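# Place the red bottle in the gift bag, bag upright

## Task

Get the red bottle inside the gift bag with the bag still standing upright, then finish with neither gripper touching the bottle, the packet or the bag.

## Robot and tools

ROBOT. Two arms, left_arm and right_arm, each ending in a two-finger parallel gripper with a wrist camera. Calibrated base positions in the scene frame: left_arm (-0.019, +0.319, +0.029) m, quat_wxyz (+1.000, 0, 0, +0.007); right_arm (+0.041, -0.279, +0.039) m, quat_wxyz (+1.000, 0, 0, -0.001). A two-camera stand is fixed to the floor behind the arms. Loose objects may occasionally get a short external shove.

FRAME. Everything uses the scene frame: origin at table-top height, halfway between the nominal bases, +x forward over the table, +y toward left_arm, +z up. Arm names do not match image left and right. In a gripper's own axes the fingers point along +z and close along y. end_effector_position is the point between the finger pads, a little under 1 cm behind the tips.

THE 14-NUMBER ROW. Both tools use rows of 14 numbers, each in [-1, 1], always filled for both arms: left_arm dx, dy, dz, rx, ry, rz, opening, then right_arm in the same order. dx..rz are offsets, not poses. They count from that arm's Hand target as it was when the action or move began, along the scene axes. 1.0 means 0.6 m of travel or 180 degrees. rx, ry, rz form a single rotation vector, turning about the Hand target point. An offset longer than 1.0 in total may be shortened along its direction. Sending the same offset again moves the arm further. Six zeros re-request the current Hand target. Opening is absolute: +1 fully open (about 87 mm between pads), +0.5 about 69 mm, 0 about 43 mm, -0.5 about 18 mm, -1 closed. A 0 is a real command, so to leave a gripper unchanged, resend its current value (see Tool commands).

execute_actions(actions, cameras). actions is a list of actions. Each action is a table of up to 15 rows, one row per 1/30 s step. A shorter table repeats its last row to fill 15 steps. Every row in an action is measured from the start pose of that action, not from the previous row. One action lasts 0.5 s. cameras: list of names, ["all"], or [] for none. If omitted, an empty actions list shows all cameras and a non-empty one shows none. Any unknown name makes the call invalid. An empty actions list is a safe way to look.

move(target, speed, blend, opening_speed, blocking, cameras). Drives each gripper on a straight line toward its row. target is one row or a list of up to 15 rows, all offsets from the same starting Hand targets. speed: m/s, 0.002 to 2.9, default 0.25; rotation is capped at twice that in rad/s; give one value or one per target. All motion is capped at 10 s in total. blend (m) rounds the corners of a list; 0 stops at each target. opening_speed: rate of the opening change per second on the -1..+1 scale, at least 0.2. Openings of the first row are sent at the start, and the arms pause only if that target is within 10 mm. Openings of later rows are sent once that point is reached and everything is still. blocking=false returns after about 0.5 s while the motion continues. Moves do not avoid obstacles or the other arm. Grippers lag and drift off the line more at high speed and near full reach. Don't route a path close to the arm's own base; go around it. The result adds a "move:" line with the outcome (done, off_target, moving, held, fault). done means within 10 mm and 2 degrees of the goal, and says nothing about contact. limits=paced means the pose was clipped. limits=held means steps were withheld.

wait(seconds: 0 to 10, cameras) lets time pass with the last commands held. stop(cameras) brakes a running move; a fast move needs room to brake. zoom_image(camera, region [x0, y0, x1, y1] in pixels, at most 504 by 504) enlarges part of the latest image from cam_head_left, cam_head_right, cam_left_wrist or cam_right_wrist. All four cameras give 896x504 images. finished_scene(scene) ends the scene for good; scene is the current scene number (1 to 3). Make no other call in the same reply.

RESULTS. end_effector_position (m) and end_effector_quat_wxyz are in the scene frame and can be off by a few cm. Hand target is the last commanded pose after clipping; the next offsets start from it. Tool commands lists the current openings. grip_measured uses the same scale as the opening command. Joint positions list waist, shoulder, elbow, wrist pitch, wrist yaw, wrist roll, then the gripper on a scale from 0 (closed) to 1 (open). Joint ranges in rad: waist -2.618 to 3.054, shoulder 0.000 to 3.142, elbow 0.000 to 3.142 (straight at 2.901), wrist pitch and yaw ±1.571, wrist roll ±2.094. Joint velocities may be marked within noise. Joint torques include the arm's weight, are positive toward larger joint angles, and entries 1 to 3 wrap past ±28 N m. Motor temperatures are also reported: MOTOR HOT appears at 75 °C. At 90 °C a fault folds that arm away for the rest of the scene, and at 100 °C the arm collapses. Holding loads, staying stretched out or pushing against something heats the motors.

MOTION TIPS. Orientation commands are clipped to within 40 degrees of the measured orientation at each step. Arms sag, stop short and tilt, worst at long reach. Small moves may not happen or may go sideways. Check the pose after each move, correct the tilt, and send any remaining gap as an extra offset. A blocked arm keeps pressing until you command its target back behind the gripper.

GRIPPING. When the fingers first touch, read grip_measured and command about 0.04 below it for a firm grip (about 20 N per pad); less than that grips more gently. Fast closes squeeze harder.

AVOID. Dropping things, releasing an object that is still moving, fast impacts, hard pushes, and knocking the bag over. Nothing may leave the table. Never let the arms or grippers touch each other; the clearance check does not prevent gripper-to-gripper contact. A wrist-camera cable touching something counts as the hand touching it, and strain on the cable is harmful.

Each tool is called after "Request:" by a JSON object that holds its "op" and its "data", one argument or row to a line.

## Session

Request:
{"op": "execute_actions", "data": {
  "actions": []
}}

Scene clock: 0.00 s.
left_arm: end_effector_position=(+0.3715, +0.3781, +0.0796) grip_measured=+1.000 end_effector_quat_wxyz=(+0.558, -0.123, +0.818, +0.064) | right_arm: end_effector_position=(+0.4155, -0.2881, +0.0754) grip_measured=+0.979 end_effector_quat_wxyz=(+0.540, +0.034, +0.841, -0.023)
Joint positions: left_arm=[0.074 1.574 0.444 0.746 -0.162 -0.1 1] | right_arm=[0.012 1.537 0.387 0.719 0.086 0.037 0.99]
Joint velocities: within noise
Joint torques (N m): no reading
Motor temperatures (°C): left_arm=[21 27 27 24 20 19 22] | right_arm=[20 24 25 22 22 19 19]
Heat: left arm: 27 °C; right arm: 25 °C.
Hand target: left_arm +0.3730, +0.3782, +0.0823; +0.560, -0.122, +0.817, +0.064 | right_arm +0.4210, -0.2880, +0.0846; +0.552, +0.035, +0.833, -0.023
Tool commands: left_gripper/opening=+1.0 right_gripper/opening=+1.0

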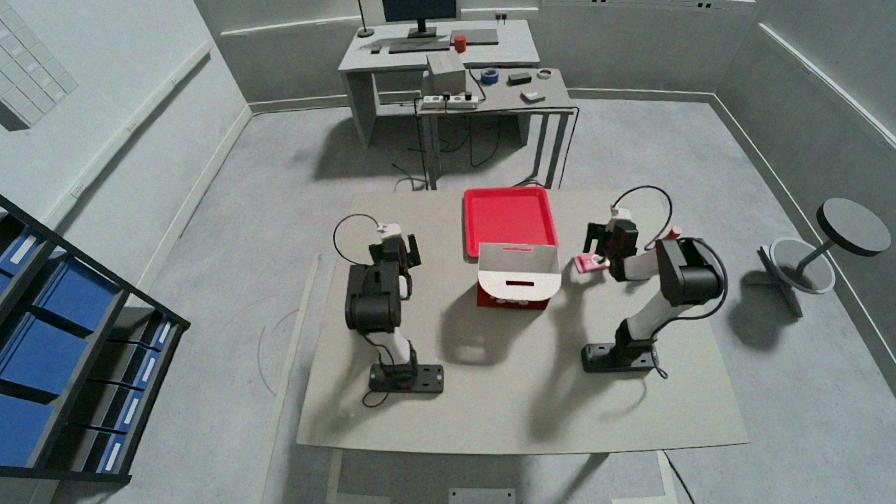

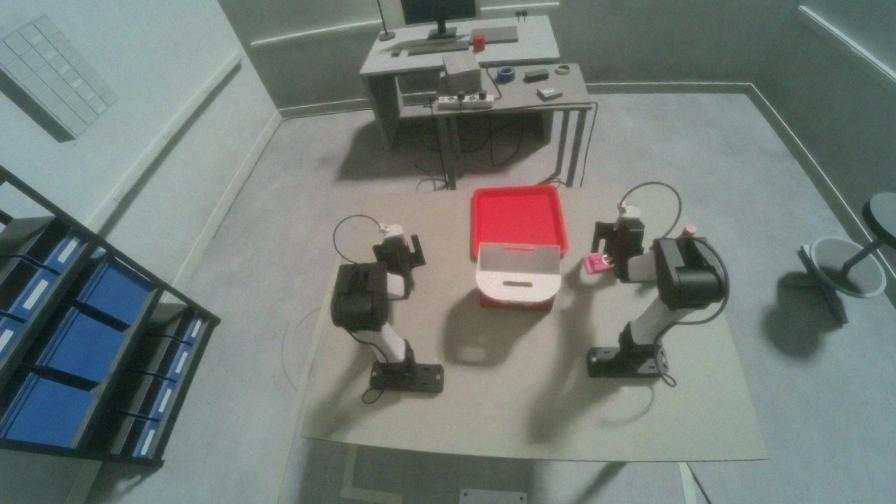

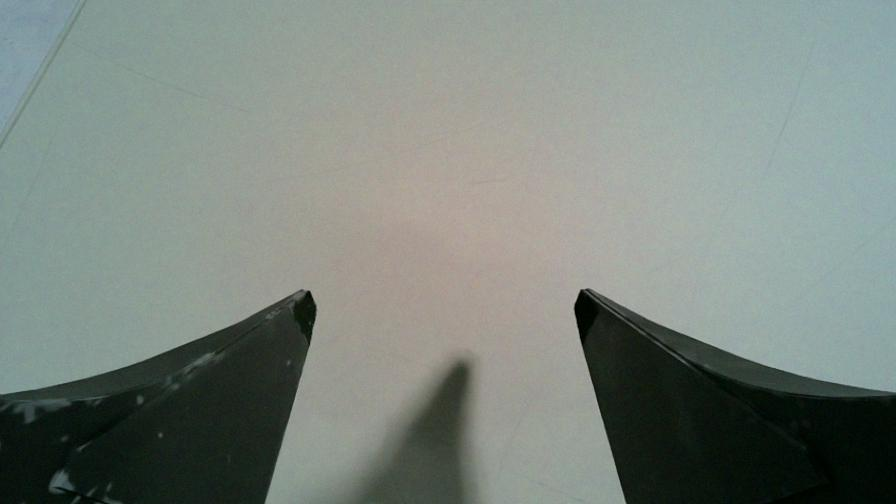

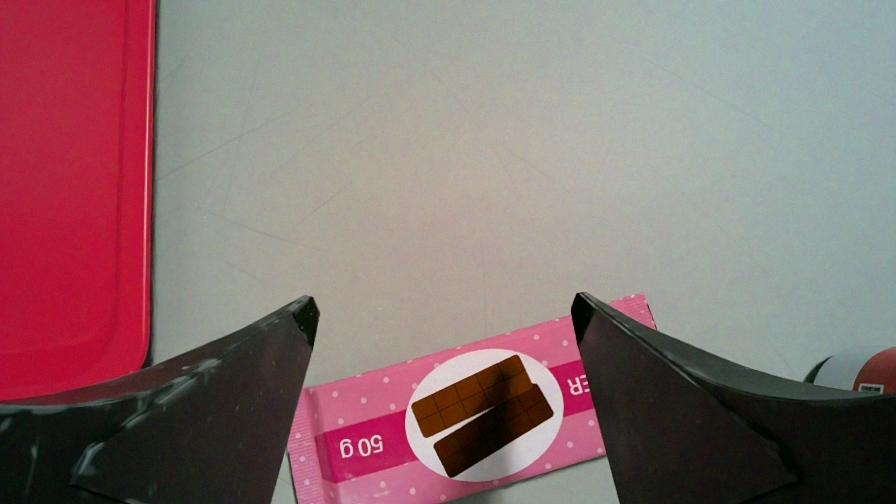

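Request:
{"op": "move", "data": {
  "target": [
    [0,0,0,0,0,0,1,-0.065,-0.02,0.33,0.004,0.11,0.013,1],
    [0,0,0,0,0,0,1,-0.082,-0.315,0.3157,0.0085,0.206,0.0258,1]
  ],
  "blend": 0.09,
  "speed": 0.45,
  "cameras": ["cam_right_wrist"]
}}

Scene clock: 9.37 s.
left_arm: end_effector_position=(+0.3715, +0.3781, +0.0796) grip_measured=+1.000 end_effector_quat_wxyz=(+0.558, -0.123, +0.818, +0.064) | right_arm: end_effector_position=(+0.3668, -0.4775, +0.2668) grip_measured=+0.979 end_effector_quat_wxyz=(+0.249, +0.012, +0.968, +0.002)
Joint positions: left_arm=[0.074 1.574 0.444 0.746 -0.162 -0.1 1] | right_arm=[-0.622 1.799 1.96 -1.31 -0.283 -0.538 0.99]
Joint torques (N m): left_arm=[-0.05 -6.65 6.05 1.71 -0.14 -0.1] | right_arm=[1.01 -7.38 9.09 1.07 -0.23 -0.25]
Heat: left arm: 27 °C; right arm: 26 °C.
Hand target: left_arm +0.3730, +0.3782, +0.0823; +0.560, -0.122, +0.817, +0.064 | right_arm +0.3717, -0.4770, +0.2740; +0.259, +0.000, +0.966, +0.000
Off the commanded pose: left_arm 0.003 m, 0 deg | right_arm 0.009 m, 2 deg.
move: done; blend cut to 0.0888 m at target 1
Images, in order (width x height): cam_right_wrist 896x504.

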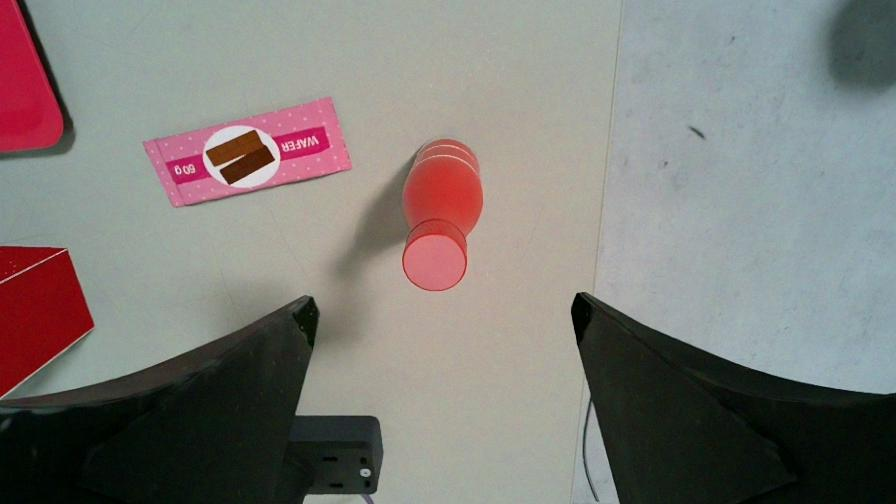

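Request:
{"op": "move", "data": {
  "target": [
    [0,0,0,0,0,0,1,-0.031,0.008,-0.177,0,0,0,1],
    [0,0,0,0,0,0,1,-0.031,0.008,-0.177,0,0,0,-0.32],
    [0,0,0,0,0,0,1,-0.035,0.04,0.21,0.006,-0.044,0.055,-0.32],
    [0,0,0,0,0,0,1,-0.266,0.769,0.243,0.0206,-0.093,0.138,-0.32]
  ],
  "blend": [0,0,0.08,0],
  "speed": [0.25,0.25,0.35,0.45],
  "opening_speed": 2,
  "cameras": ["cam_right_wrist"]
}}

Scene clock: 19.00 s.
left_arm: end_effector_position=(+0.3715, +0.3781, +0.0796) grip_measured=+1.000 end_effector_quat_wxyz=(+0.558, -0.123, +0.818, +0.064) | right_arm: end_effector_position=(+0.2135, -0.0132, +0.4105) grip_measured=-0.320 end_effector_quat_wxyz=(+0.396, -0.213, +0.888, +0.095)
Joint positions: left_arm=[0.074 1.574 0.444 0.746 -0.162 -0.1 1] | right_arm=[1.217 1.618 2.292 -1.559 0.53 0.553 0.34]
Joint torques (N m): left_arm=[-0.05 -6.64 6.02 1.71 -0.13 -0.1] | right_arm=[0.95 -5.68 6.65 1.45 0.5 0.06]
Heat: left arm: 28 °C; right arm: 27 °C.
Hand target: left_arm +0.3730, +0.3782, +0.0823; +0.560, -0.122, +0.817, +0.064 | right_arm +0.2123, -0.0157, +0.4198; +0.389, -0.199, +0.895, +0.086
Off the commanded pose: left_arm 0.003 m, 0 deg | right_arm 0.010 m, 2 deg.
joint sent to its limit (right arm) — joint 4 (wrist pitch), lower limit. The joint targets are off in orientation, not in position.
move: done; target 2's new opening was sent with right_arm's hand 0.009 m and 3 deg from that target
Images, in order (width x height): cam_right_wrist 896x504.

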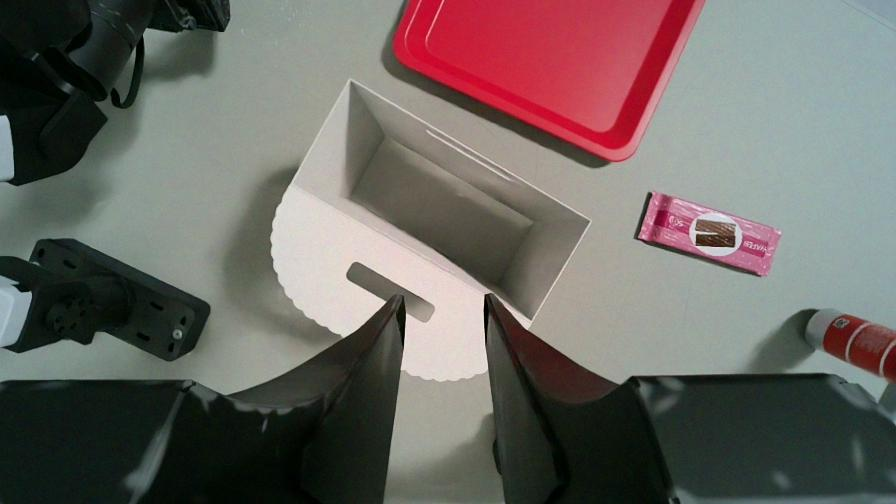

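Request:
{"op": "move", "data": {
  "target": [0,0,0,0,0,0,1,0.238,-0.7605,-0.243,-0.0206,0.093,-0.138,1],
  "speed": 0.45,
  "cameras": ["cam_head_left","cam_right_wrist"]
}}

Scene clock: 37.93 s.
left_arm: end_effector_position=(+0.3715, +0.3781, +0.0796) grip_measured=+1.000 end_effector_quat_wxyz=(+0.558, -0.123, +0.818, +0.064) | right_arm: end_effector_position=(+0.3518, -0.4713, +0.2647) grip_measured=+0.979 end_effector_quat_wxyz=(+0.247, +0.010, +0.969, +0.004)
Joint positions: left_arm=[0.074 1.574 0.444 0.746 -0.162 -0.1 1] | right_arm=[-0.634 1.737 1.877 -1.299 -0.29 -0.553 0.99]
Joint torques (N m): left_arm=[-0.08 -6.65 6.04 1.71 -0.14 -0.1] | right_arm=[0.62 -7.57 8.91 1.09 -0.27 -0.24]
Heat: left arm: 28 °C; right arm: 28 °C.
Hand target: left_arm +0.3730, +0.3782, +0.0823; +0.560, -0.122, +0.817, +0.064 | right_arm +0.3550, -0.4718, +0.2739; +0.259, +0.000, +0.966, +0.000
Off the commanded pose: left_arm 0.003 m, 0 deg | right_arm 0.010 m, 2 deg.
move: done
Images, in order (width x height): cam_head_left 896x504, cam_right_wrist 896x504.

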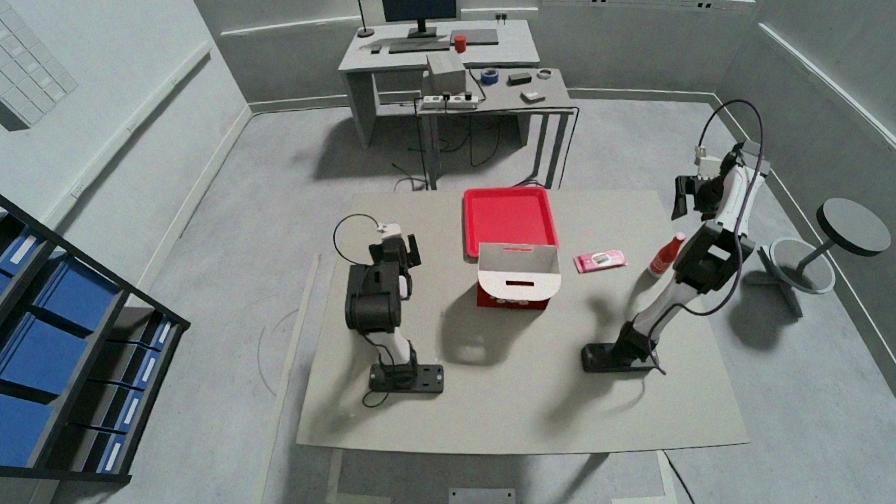

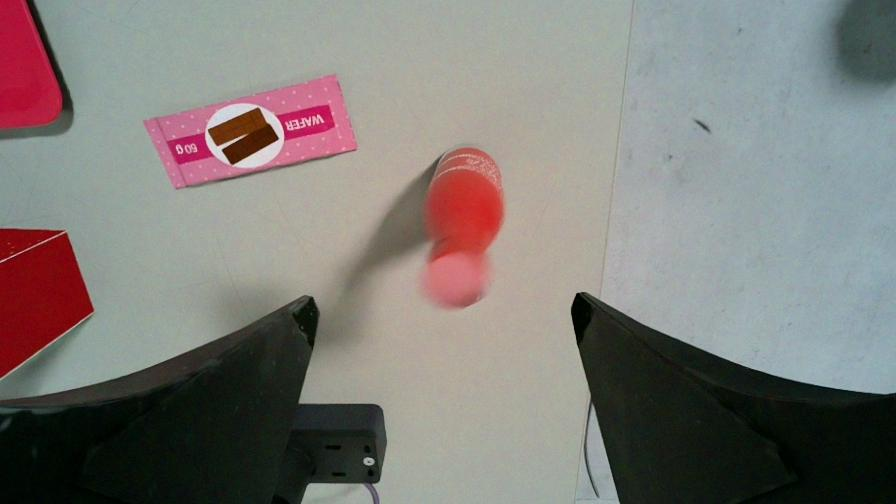

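Request:
{"op": "execute_actions", "data": {
  "actions": [],
  "cameras": ["cam_head_left","cam_right_wrist"]
}}

Scene clock: 40.00 s.
left_arm: end_effector_position=(+0.3715, +0.3781, +0.0796) grip_measured=+1.000 end_effector_quat_wxyz=(+0.558, -0.123, +0.818, +0.064) | right_arm: end_effector_position=(+0.3518, -0.4714, +0.2647) grip_measured=+0.979 end_effector_quat_wxyz=(+0.247, +0.010, +0.969, +0.004)
Joint positions: left_arm=[0.074 1.574 0.444 0.746 -0.162 -0.1 1] | right_arm=[-0.634 1.737 1.877 -1.299 -0.29 -0.554 0.99]
Joint velocities: within noise
Joint torques (N m): left_arm=[-0.05 -6.65 6.05 1.71 -0.13 -0.09] | right_arm=[0.62 -7.57 8.91 1.07 -0.24 -0.25]
Motor temperatures (°C): left_arm=[21 28 28 28 20 19 22] | right_arm=[20 26 28 24 22 19 19]
Heat: left arm: 28 °C; right arm: 28 °C.
Hand target: left_arm +0.3730, +0.3782, +0.0823; +0.560, -0.122, +0.817, +0.064 | right_arm +0.3550, -0.4719, +0.2739; +0.259, +0.000, +0.966, +0.000
Tool commands: left_gripper/opening=+1.0 right_gripper/opening=+1.0
Off the commanded pose: left_arm 0.003 m, 0 deg | right_arm 0.010 m, 2 deg.
Images, in order (width x height): cam_head_left 896x504, cam_right_wrist 896x504.

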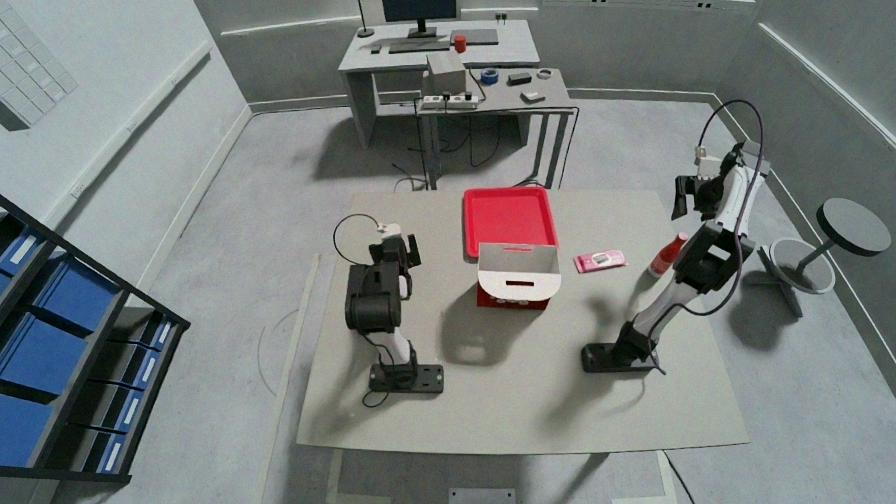

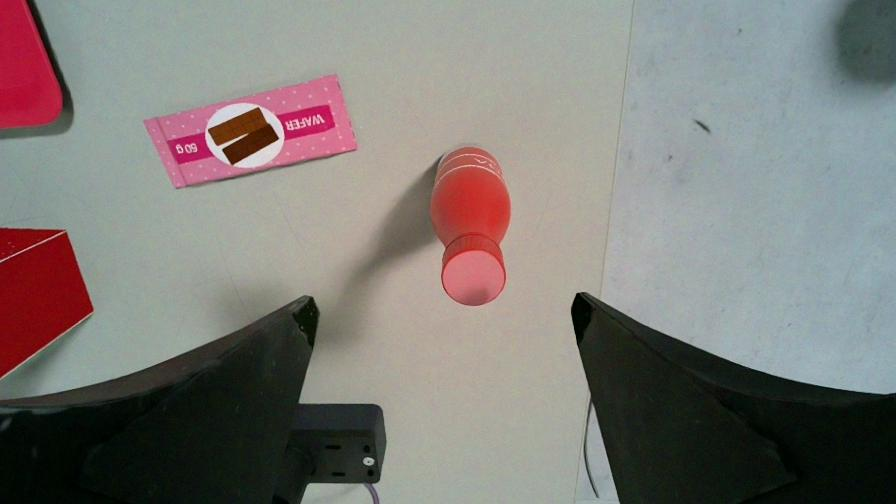

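Request:
{"op": "move", "data": {
  "target": [
    [0,0,0,0,0,0,1,-0.04,-0.0235,-0.18,0,0,0,1],
    [0,0,0,0,0,0,1,-0.04,-0.0235,-0.18,0,0,0,-0.42]
  ],
  "opening_speed": 2,
  "cameras": ["cam_right_wrist"]
}}

Scene clock: 49.97 s.
left_arm: end_effector_position=(+0.3715, +0.3781, +0.0796) grip_measured=+1.000 end_effector_quat_wxyz=(+0.558, -0.123, +0.818, +0.064) | right_arm: end_effector_position=(+0.3285, -0.4841, +0.1574) grip_measured=-0.217 end_effector_quat_wxyz=(+0.239, +0.010, +0.971, +0.012)
Joint positions: left_arm=[0.074 1.574 0.444 0.746 -0.162 -0.1 1] | right_arm=[-0.711 1.657 1.359 -0.906 -0.323 -0.631 0.391]
Joint torques (N m): left_arm=[-0.05 -6.64 6.05 1.71 -0.14 -0.1] | right_arm=[0.35 -10.03 5.29 1.31 -0.27 -0.26]
Heat: left arm: 29 °C; right arm: 28 °C.
Hand target: left_arm +0.3730, +0.3782, +0.0823; +0.560, -0.122, +0.817, +0.064 | right_arm +0.3310, -0.4860, +0.1659; +0.259, +0.000, +0.966, +0.000
Off the commanded pose: left_arm 0.003 m, 0 deg | right_arm 0.009 m, 3 deg.
move: off_target (right_arm); target 2's new opening was sent with right_arm's hand 0.009 m and 3 deg from that target
Images, in order (width x height): cam_right_wrist 896x504.

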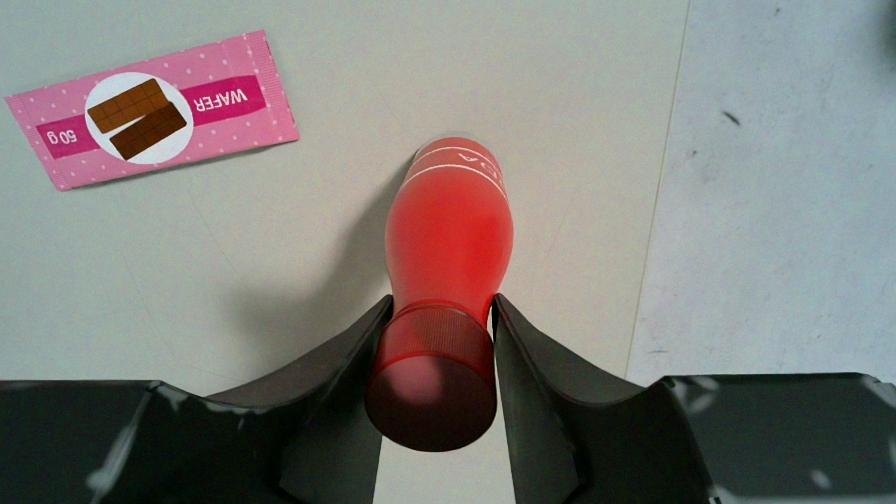

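Request:
{"op": "move", "data": {
  "target": [0,0,0,0,0,0,1,-0.008,-0.004,0,0,0,0,-0.5],
  "cameras": ["cam_right_wrist"]
}}

Scene clock: 54.83 s.
left_arm: end_effector_position=(+0.3715, +0.3781, +0.0796) grip_measured=+1.000 end_effector_quat_wxyz=(+0.558, -0.123, +0.818, +0.064) | right_arm: end_effector_position=(+0.3263, -0.4858, +0.1572) grip_measured=-0.217 end_effector_quat_wxyz=(+0.243, +0.007, +0.970, +0.013)
Joint positions: left_arm=[0.074 1.574 0.444 0.746 -0.162 -0.1 1] | right_arm=[-0.723 1.652 1.352 -0.903 -0.334 -0.646 0.391]
Joint torques (N m): left_arm=[-0.06 -6.64 6.04 1.7 -0.14 -0.1] | right_arm=[0.08 -10.15 5.35 1.22 -0.25 -0.25]
Heat: left arm: 29 °C; right arm: 28 °C.
Hand target: left_arm +0.3730, +0.3782, +0.0823; +0.560, -0.122, +0.817, +0.064 | right_arm +0.3262, -0.4883, +0.1658; +0.259, +0.000, +0.966, +0.000
Off the commanded pose: left_arm 0.003 m, 0 deg | right_arm 0.009 m, 2 deg.
move: done
Images, in order (width x height): cam_right_wrist 896x504.

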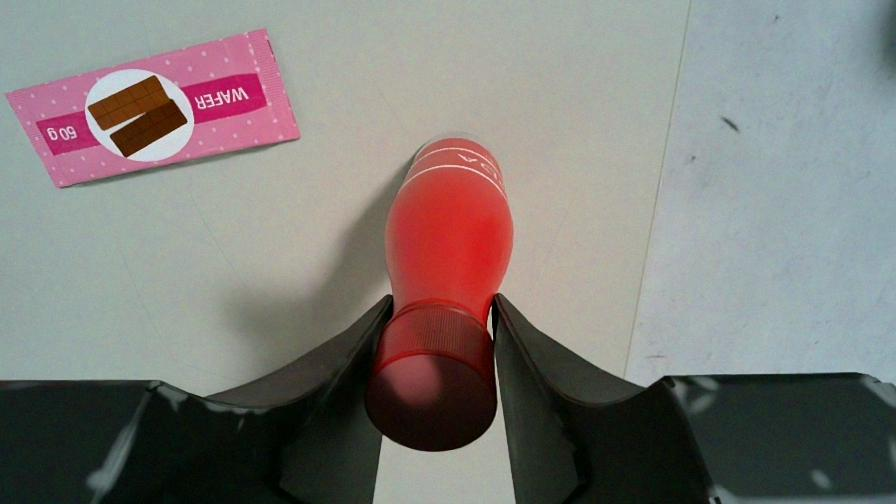

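Request:
{"op": "move", "data": {
  "target": [
    [0,0,0,0,0,0,1,0,0.02,0.37,0.006,-0.044,0.055,-0.5],
    [0,0,0,0,0,0,1,-0.19,0.788,0.424,0.0206,-0.093,0.138,-0.5]
  ],
  "blend": 0.08,
  "speed": [0.25,0.35],
  "cameras": ["cam_head_left","cam_right_wrist"]
}}

Scene clock: 63.47 s.
left_arm: end_effector_position=(+0.3715, +0.3781, +0.0796) grip_measured=+1.000 end_effector_quat_wxyz=(+0.558, -0.123, +0.818, +0.064) | right_arm: end_effector_position=(+0.2078, -0.0149, +0.4004) grip_measured=-0.310 end_effector_quat_wxyz=(+0.375, -0.225, +0.895, +0.086)
Joint positions: left_arm=[0.074 1.574 0.444 0.746 -0.162 -0.1 1] | right_arm=[1.218 1.623 2.278 -1.587 0.503 0.555 0.345]
Joint torques (N m): left_arm=[-0.06 -6.63 6.05 1.71 -0.14 -0.1] | right_arm=[0.88 -6.45 8.03 1.71 0.85 0.06]
Heat: left arm: 29 °C; right arm: 28 °C.
Hand target: left_arm +0.3730, +0.3782, +0.0823; +0.560, -0.122, +0.817, +0.064 | right_arm +0.2123, -0.0155, +0.4202; +0.389, -0.199, +0.895, +0.087
Off the commanded pose: left_arm 0.003 m, 0 deg | right_arm 0.020 m, 3 deg.
joint read past its limit (right arm) — joint 4 (wrist pitch), lower limit.
joint sent to its limit (right arm) — joint 4 (wrist pitch), lower limit. The joint targets are off in orientation, not in position.
move: off_target (right_arm)
Images, in order (width x height): cam_head_left 896x504, cam_right_wrist 896x504.

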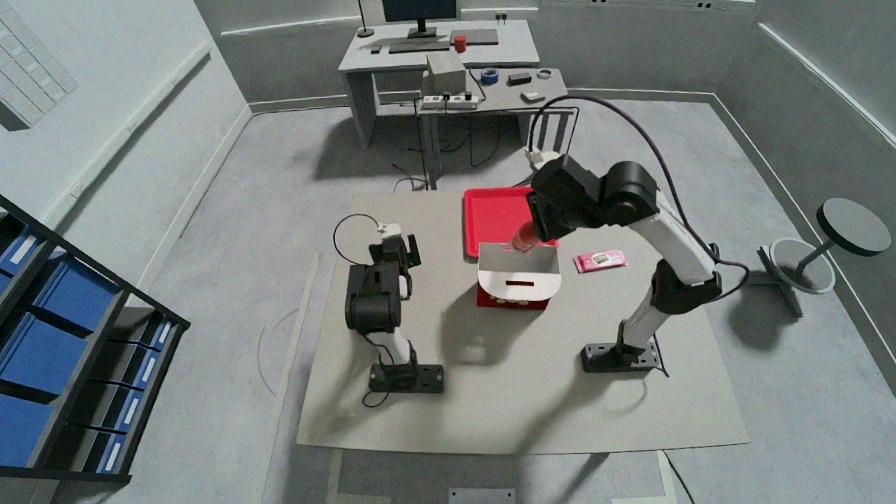

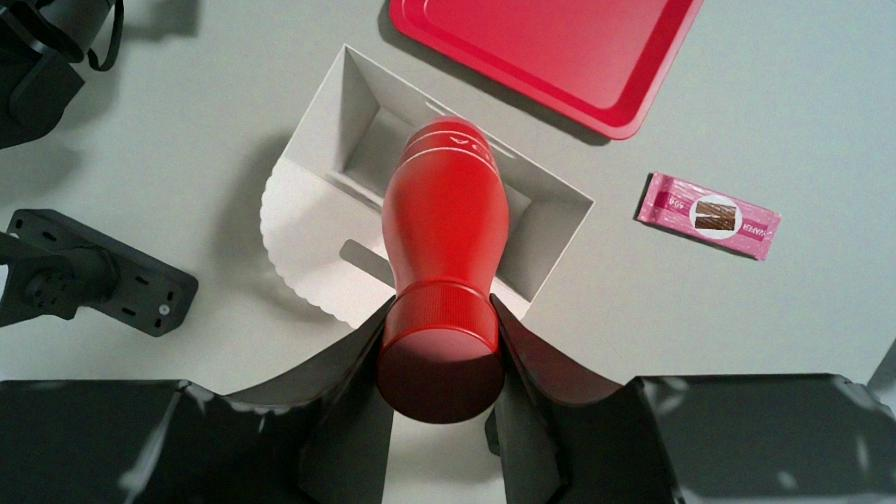

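Request:
{"op": "move", "data": {
  "target": [
    [0,0,0,0,0,0,1,0.081,0.0575,-0.134,-0.0277,0.067,-0.0277,-0.5],
    [0,0,0,0,0,0,1,0.098,0.059,-0.360,-0.0246,0.0917,-0.1103,-0.5],
    [0,0,0,0,0,0,1,0.098,0.059,-0.409,-0.0246,0.0917,-0.1103,-0.5]
  ],
  "blend": [0.015,0.01,0],
  "speed": [0.2,0.2,0.08],
  "cameras": ["cam_head_left","cam_right_wrist"]
}}

Scene clock: 74.20 s.
left_arm: end_effector_position=(+0.3715, +0.3781, +0.0796) grip_measured=+1.000 end_effector_quat_wxyz=(+0.558, -0.123, +0.818, +0.064) | right_arm: end_effector_position=(+0.2588, +0.0087, +0.1636) grip_measured=-0.310 end_effector_quat_wxyz=(+0.223, -0.063, +0.973, -0.021)
Joint positions: left_arm=[0.074 1.574 0.444 0.746 -0.162 -0.1 1] | right_arm=[1.027 1.783 1.546 -1.1 0.39 0.85 0.345]
Joint torques (N m): left_arm=[-0.06 -6.64 6.05 1.71 -0.14 -0.09] | right_arm=[0.39 -11 5.3 1.54 0.67 0.11]
Heat: left arm: 29 °C; right arm: 29 °C.
Hand target: left_arm +0.3730, +0.3782, +0.0823; +0.560, -0.122, +0.817, +0.064 | right_arm +0.2711, +0.0199, +0.1748; +0.258, -0.042, +0.965, +0.012
Off the commanded pose: left_arm 0.003 m, 0 deg | right_arm 0.020 m, 6 deg.
move: off_target (right_arm)
Images, in order (width x height): cam_head_left 896x504, cam_right_wrist 896x504.

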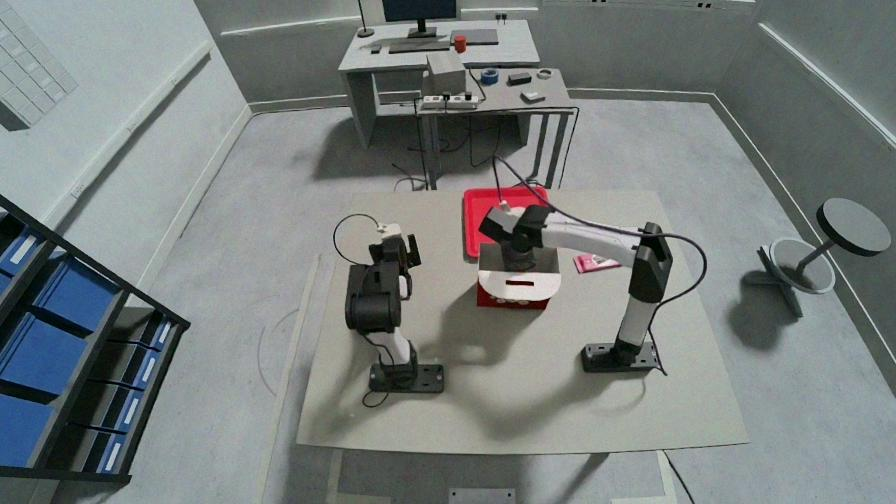

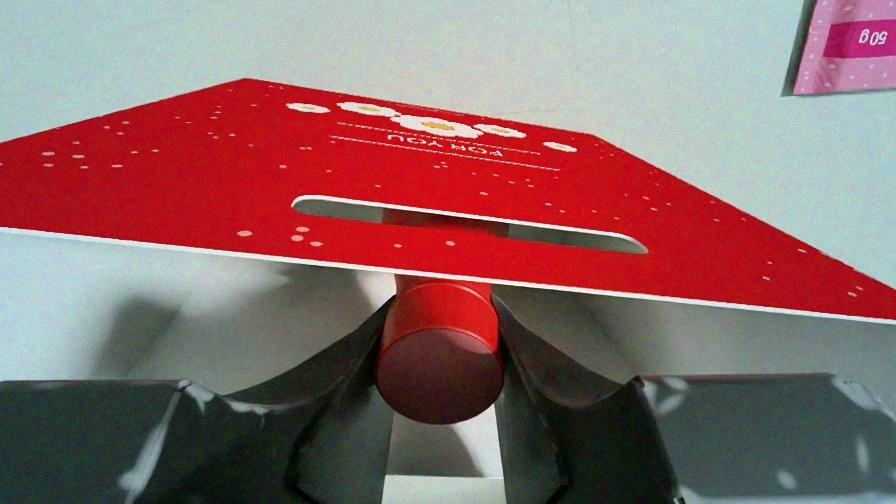

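Request:
{"op": "move", "data": {
  "target": [
    [0,0,0,0,0,0,1,0,0,0,0,0,0,0.15],
    [0,0,0,0,0,0,1,-0.01,0,0.29,0,0,0,0.15]
  ],
  "opening_speed": 0.8,
  "speed": [0.1,0.2],
  "cameras": ["cam_head_left","cam_right_wrist"]
}}

Scene clock: 79.03 s.
left_arm: end_effector_position=(+0.3715, +0.3781, +0.0796) grip_measured=+1.000 end_effector_quat_wxyz=(+0.558, -0.123, +0.818, +0.064) | right_arm: end_effector_position=(+0.2678, +0.0239, +0.3325) grip_measured=+0.150 end_effector_quat_wxyz=(+0.293, -0.050, +0.953, +0.064)
Joint positions: left_arm=[0.074 1.574 0.444 0.746 -0.162 -0.1 1] | right_arm=[1.038 1.862 2.312 -1.557 0.409 0.834 0.575]
Joint torques (N m): left_arm=[-0.05 -6.65 6.02 1.71 -0.14 -0.1] | right_arm=[1.03 -10.18 7.39 1.09 0.5 -0.23]
Heat: left arm: 29 °C; right arm: 29 °C.
Hand target: left_arm +0.3730, +0.3782, +0.0823; +0.560, -0.122, +0.817, +0.064 | right_arm +0.2651, +0.0199, +0.3489; +0.259, -0.042, +0.965, +0.012
Off the commanded pose: left_arm 0.003 m, 0 deg | right_arm 0.017 m, 7 deg.
joint sent to its limit (right arm) — joint 4 (wrist pitch), lower limit. The joint targets are off in orientation, not in position.
move: off_target (right_arm)
Images, in order (width x height): cam_head_left 896x504, cam_right_wrist 896x504.

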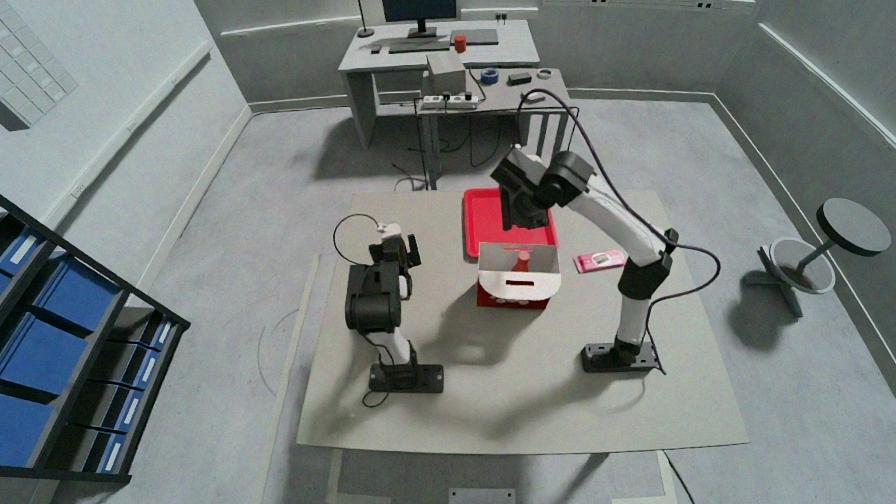

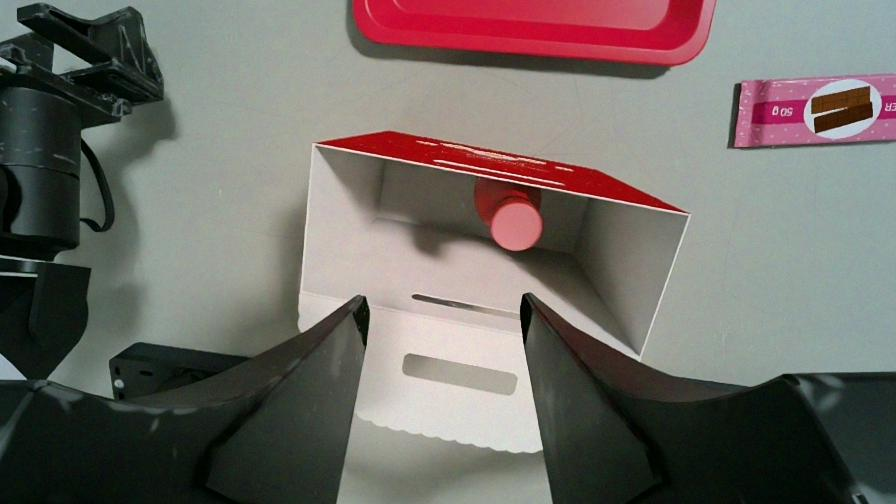

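Request:
{"op": "finished_scene", "data": {
  "scene": 3
}}

The scene is finished: the task was done.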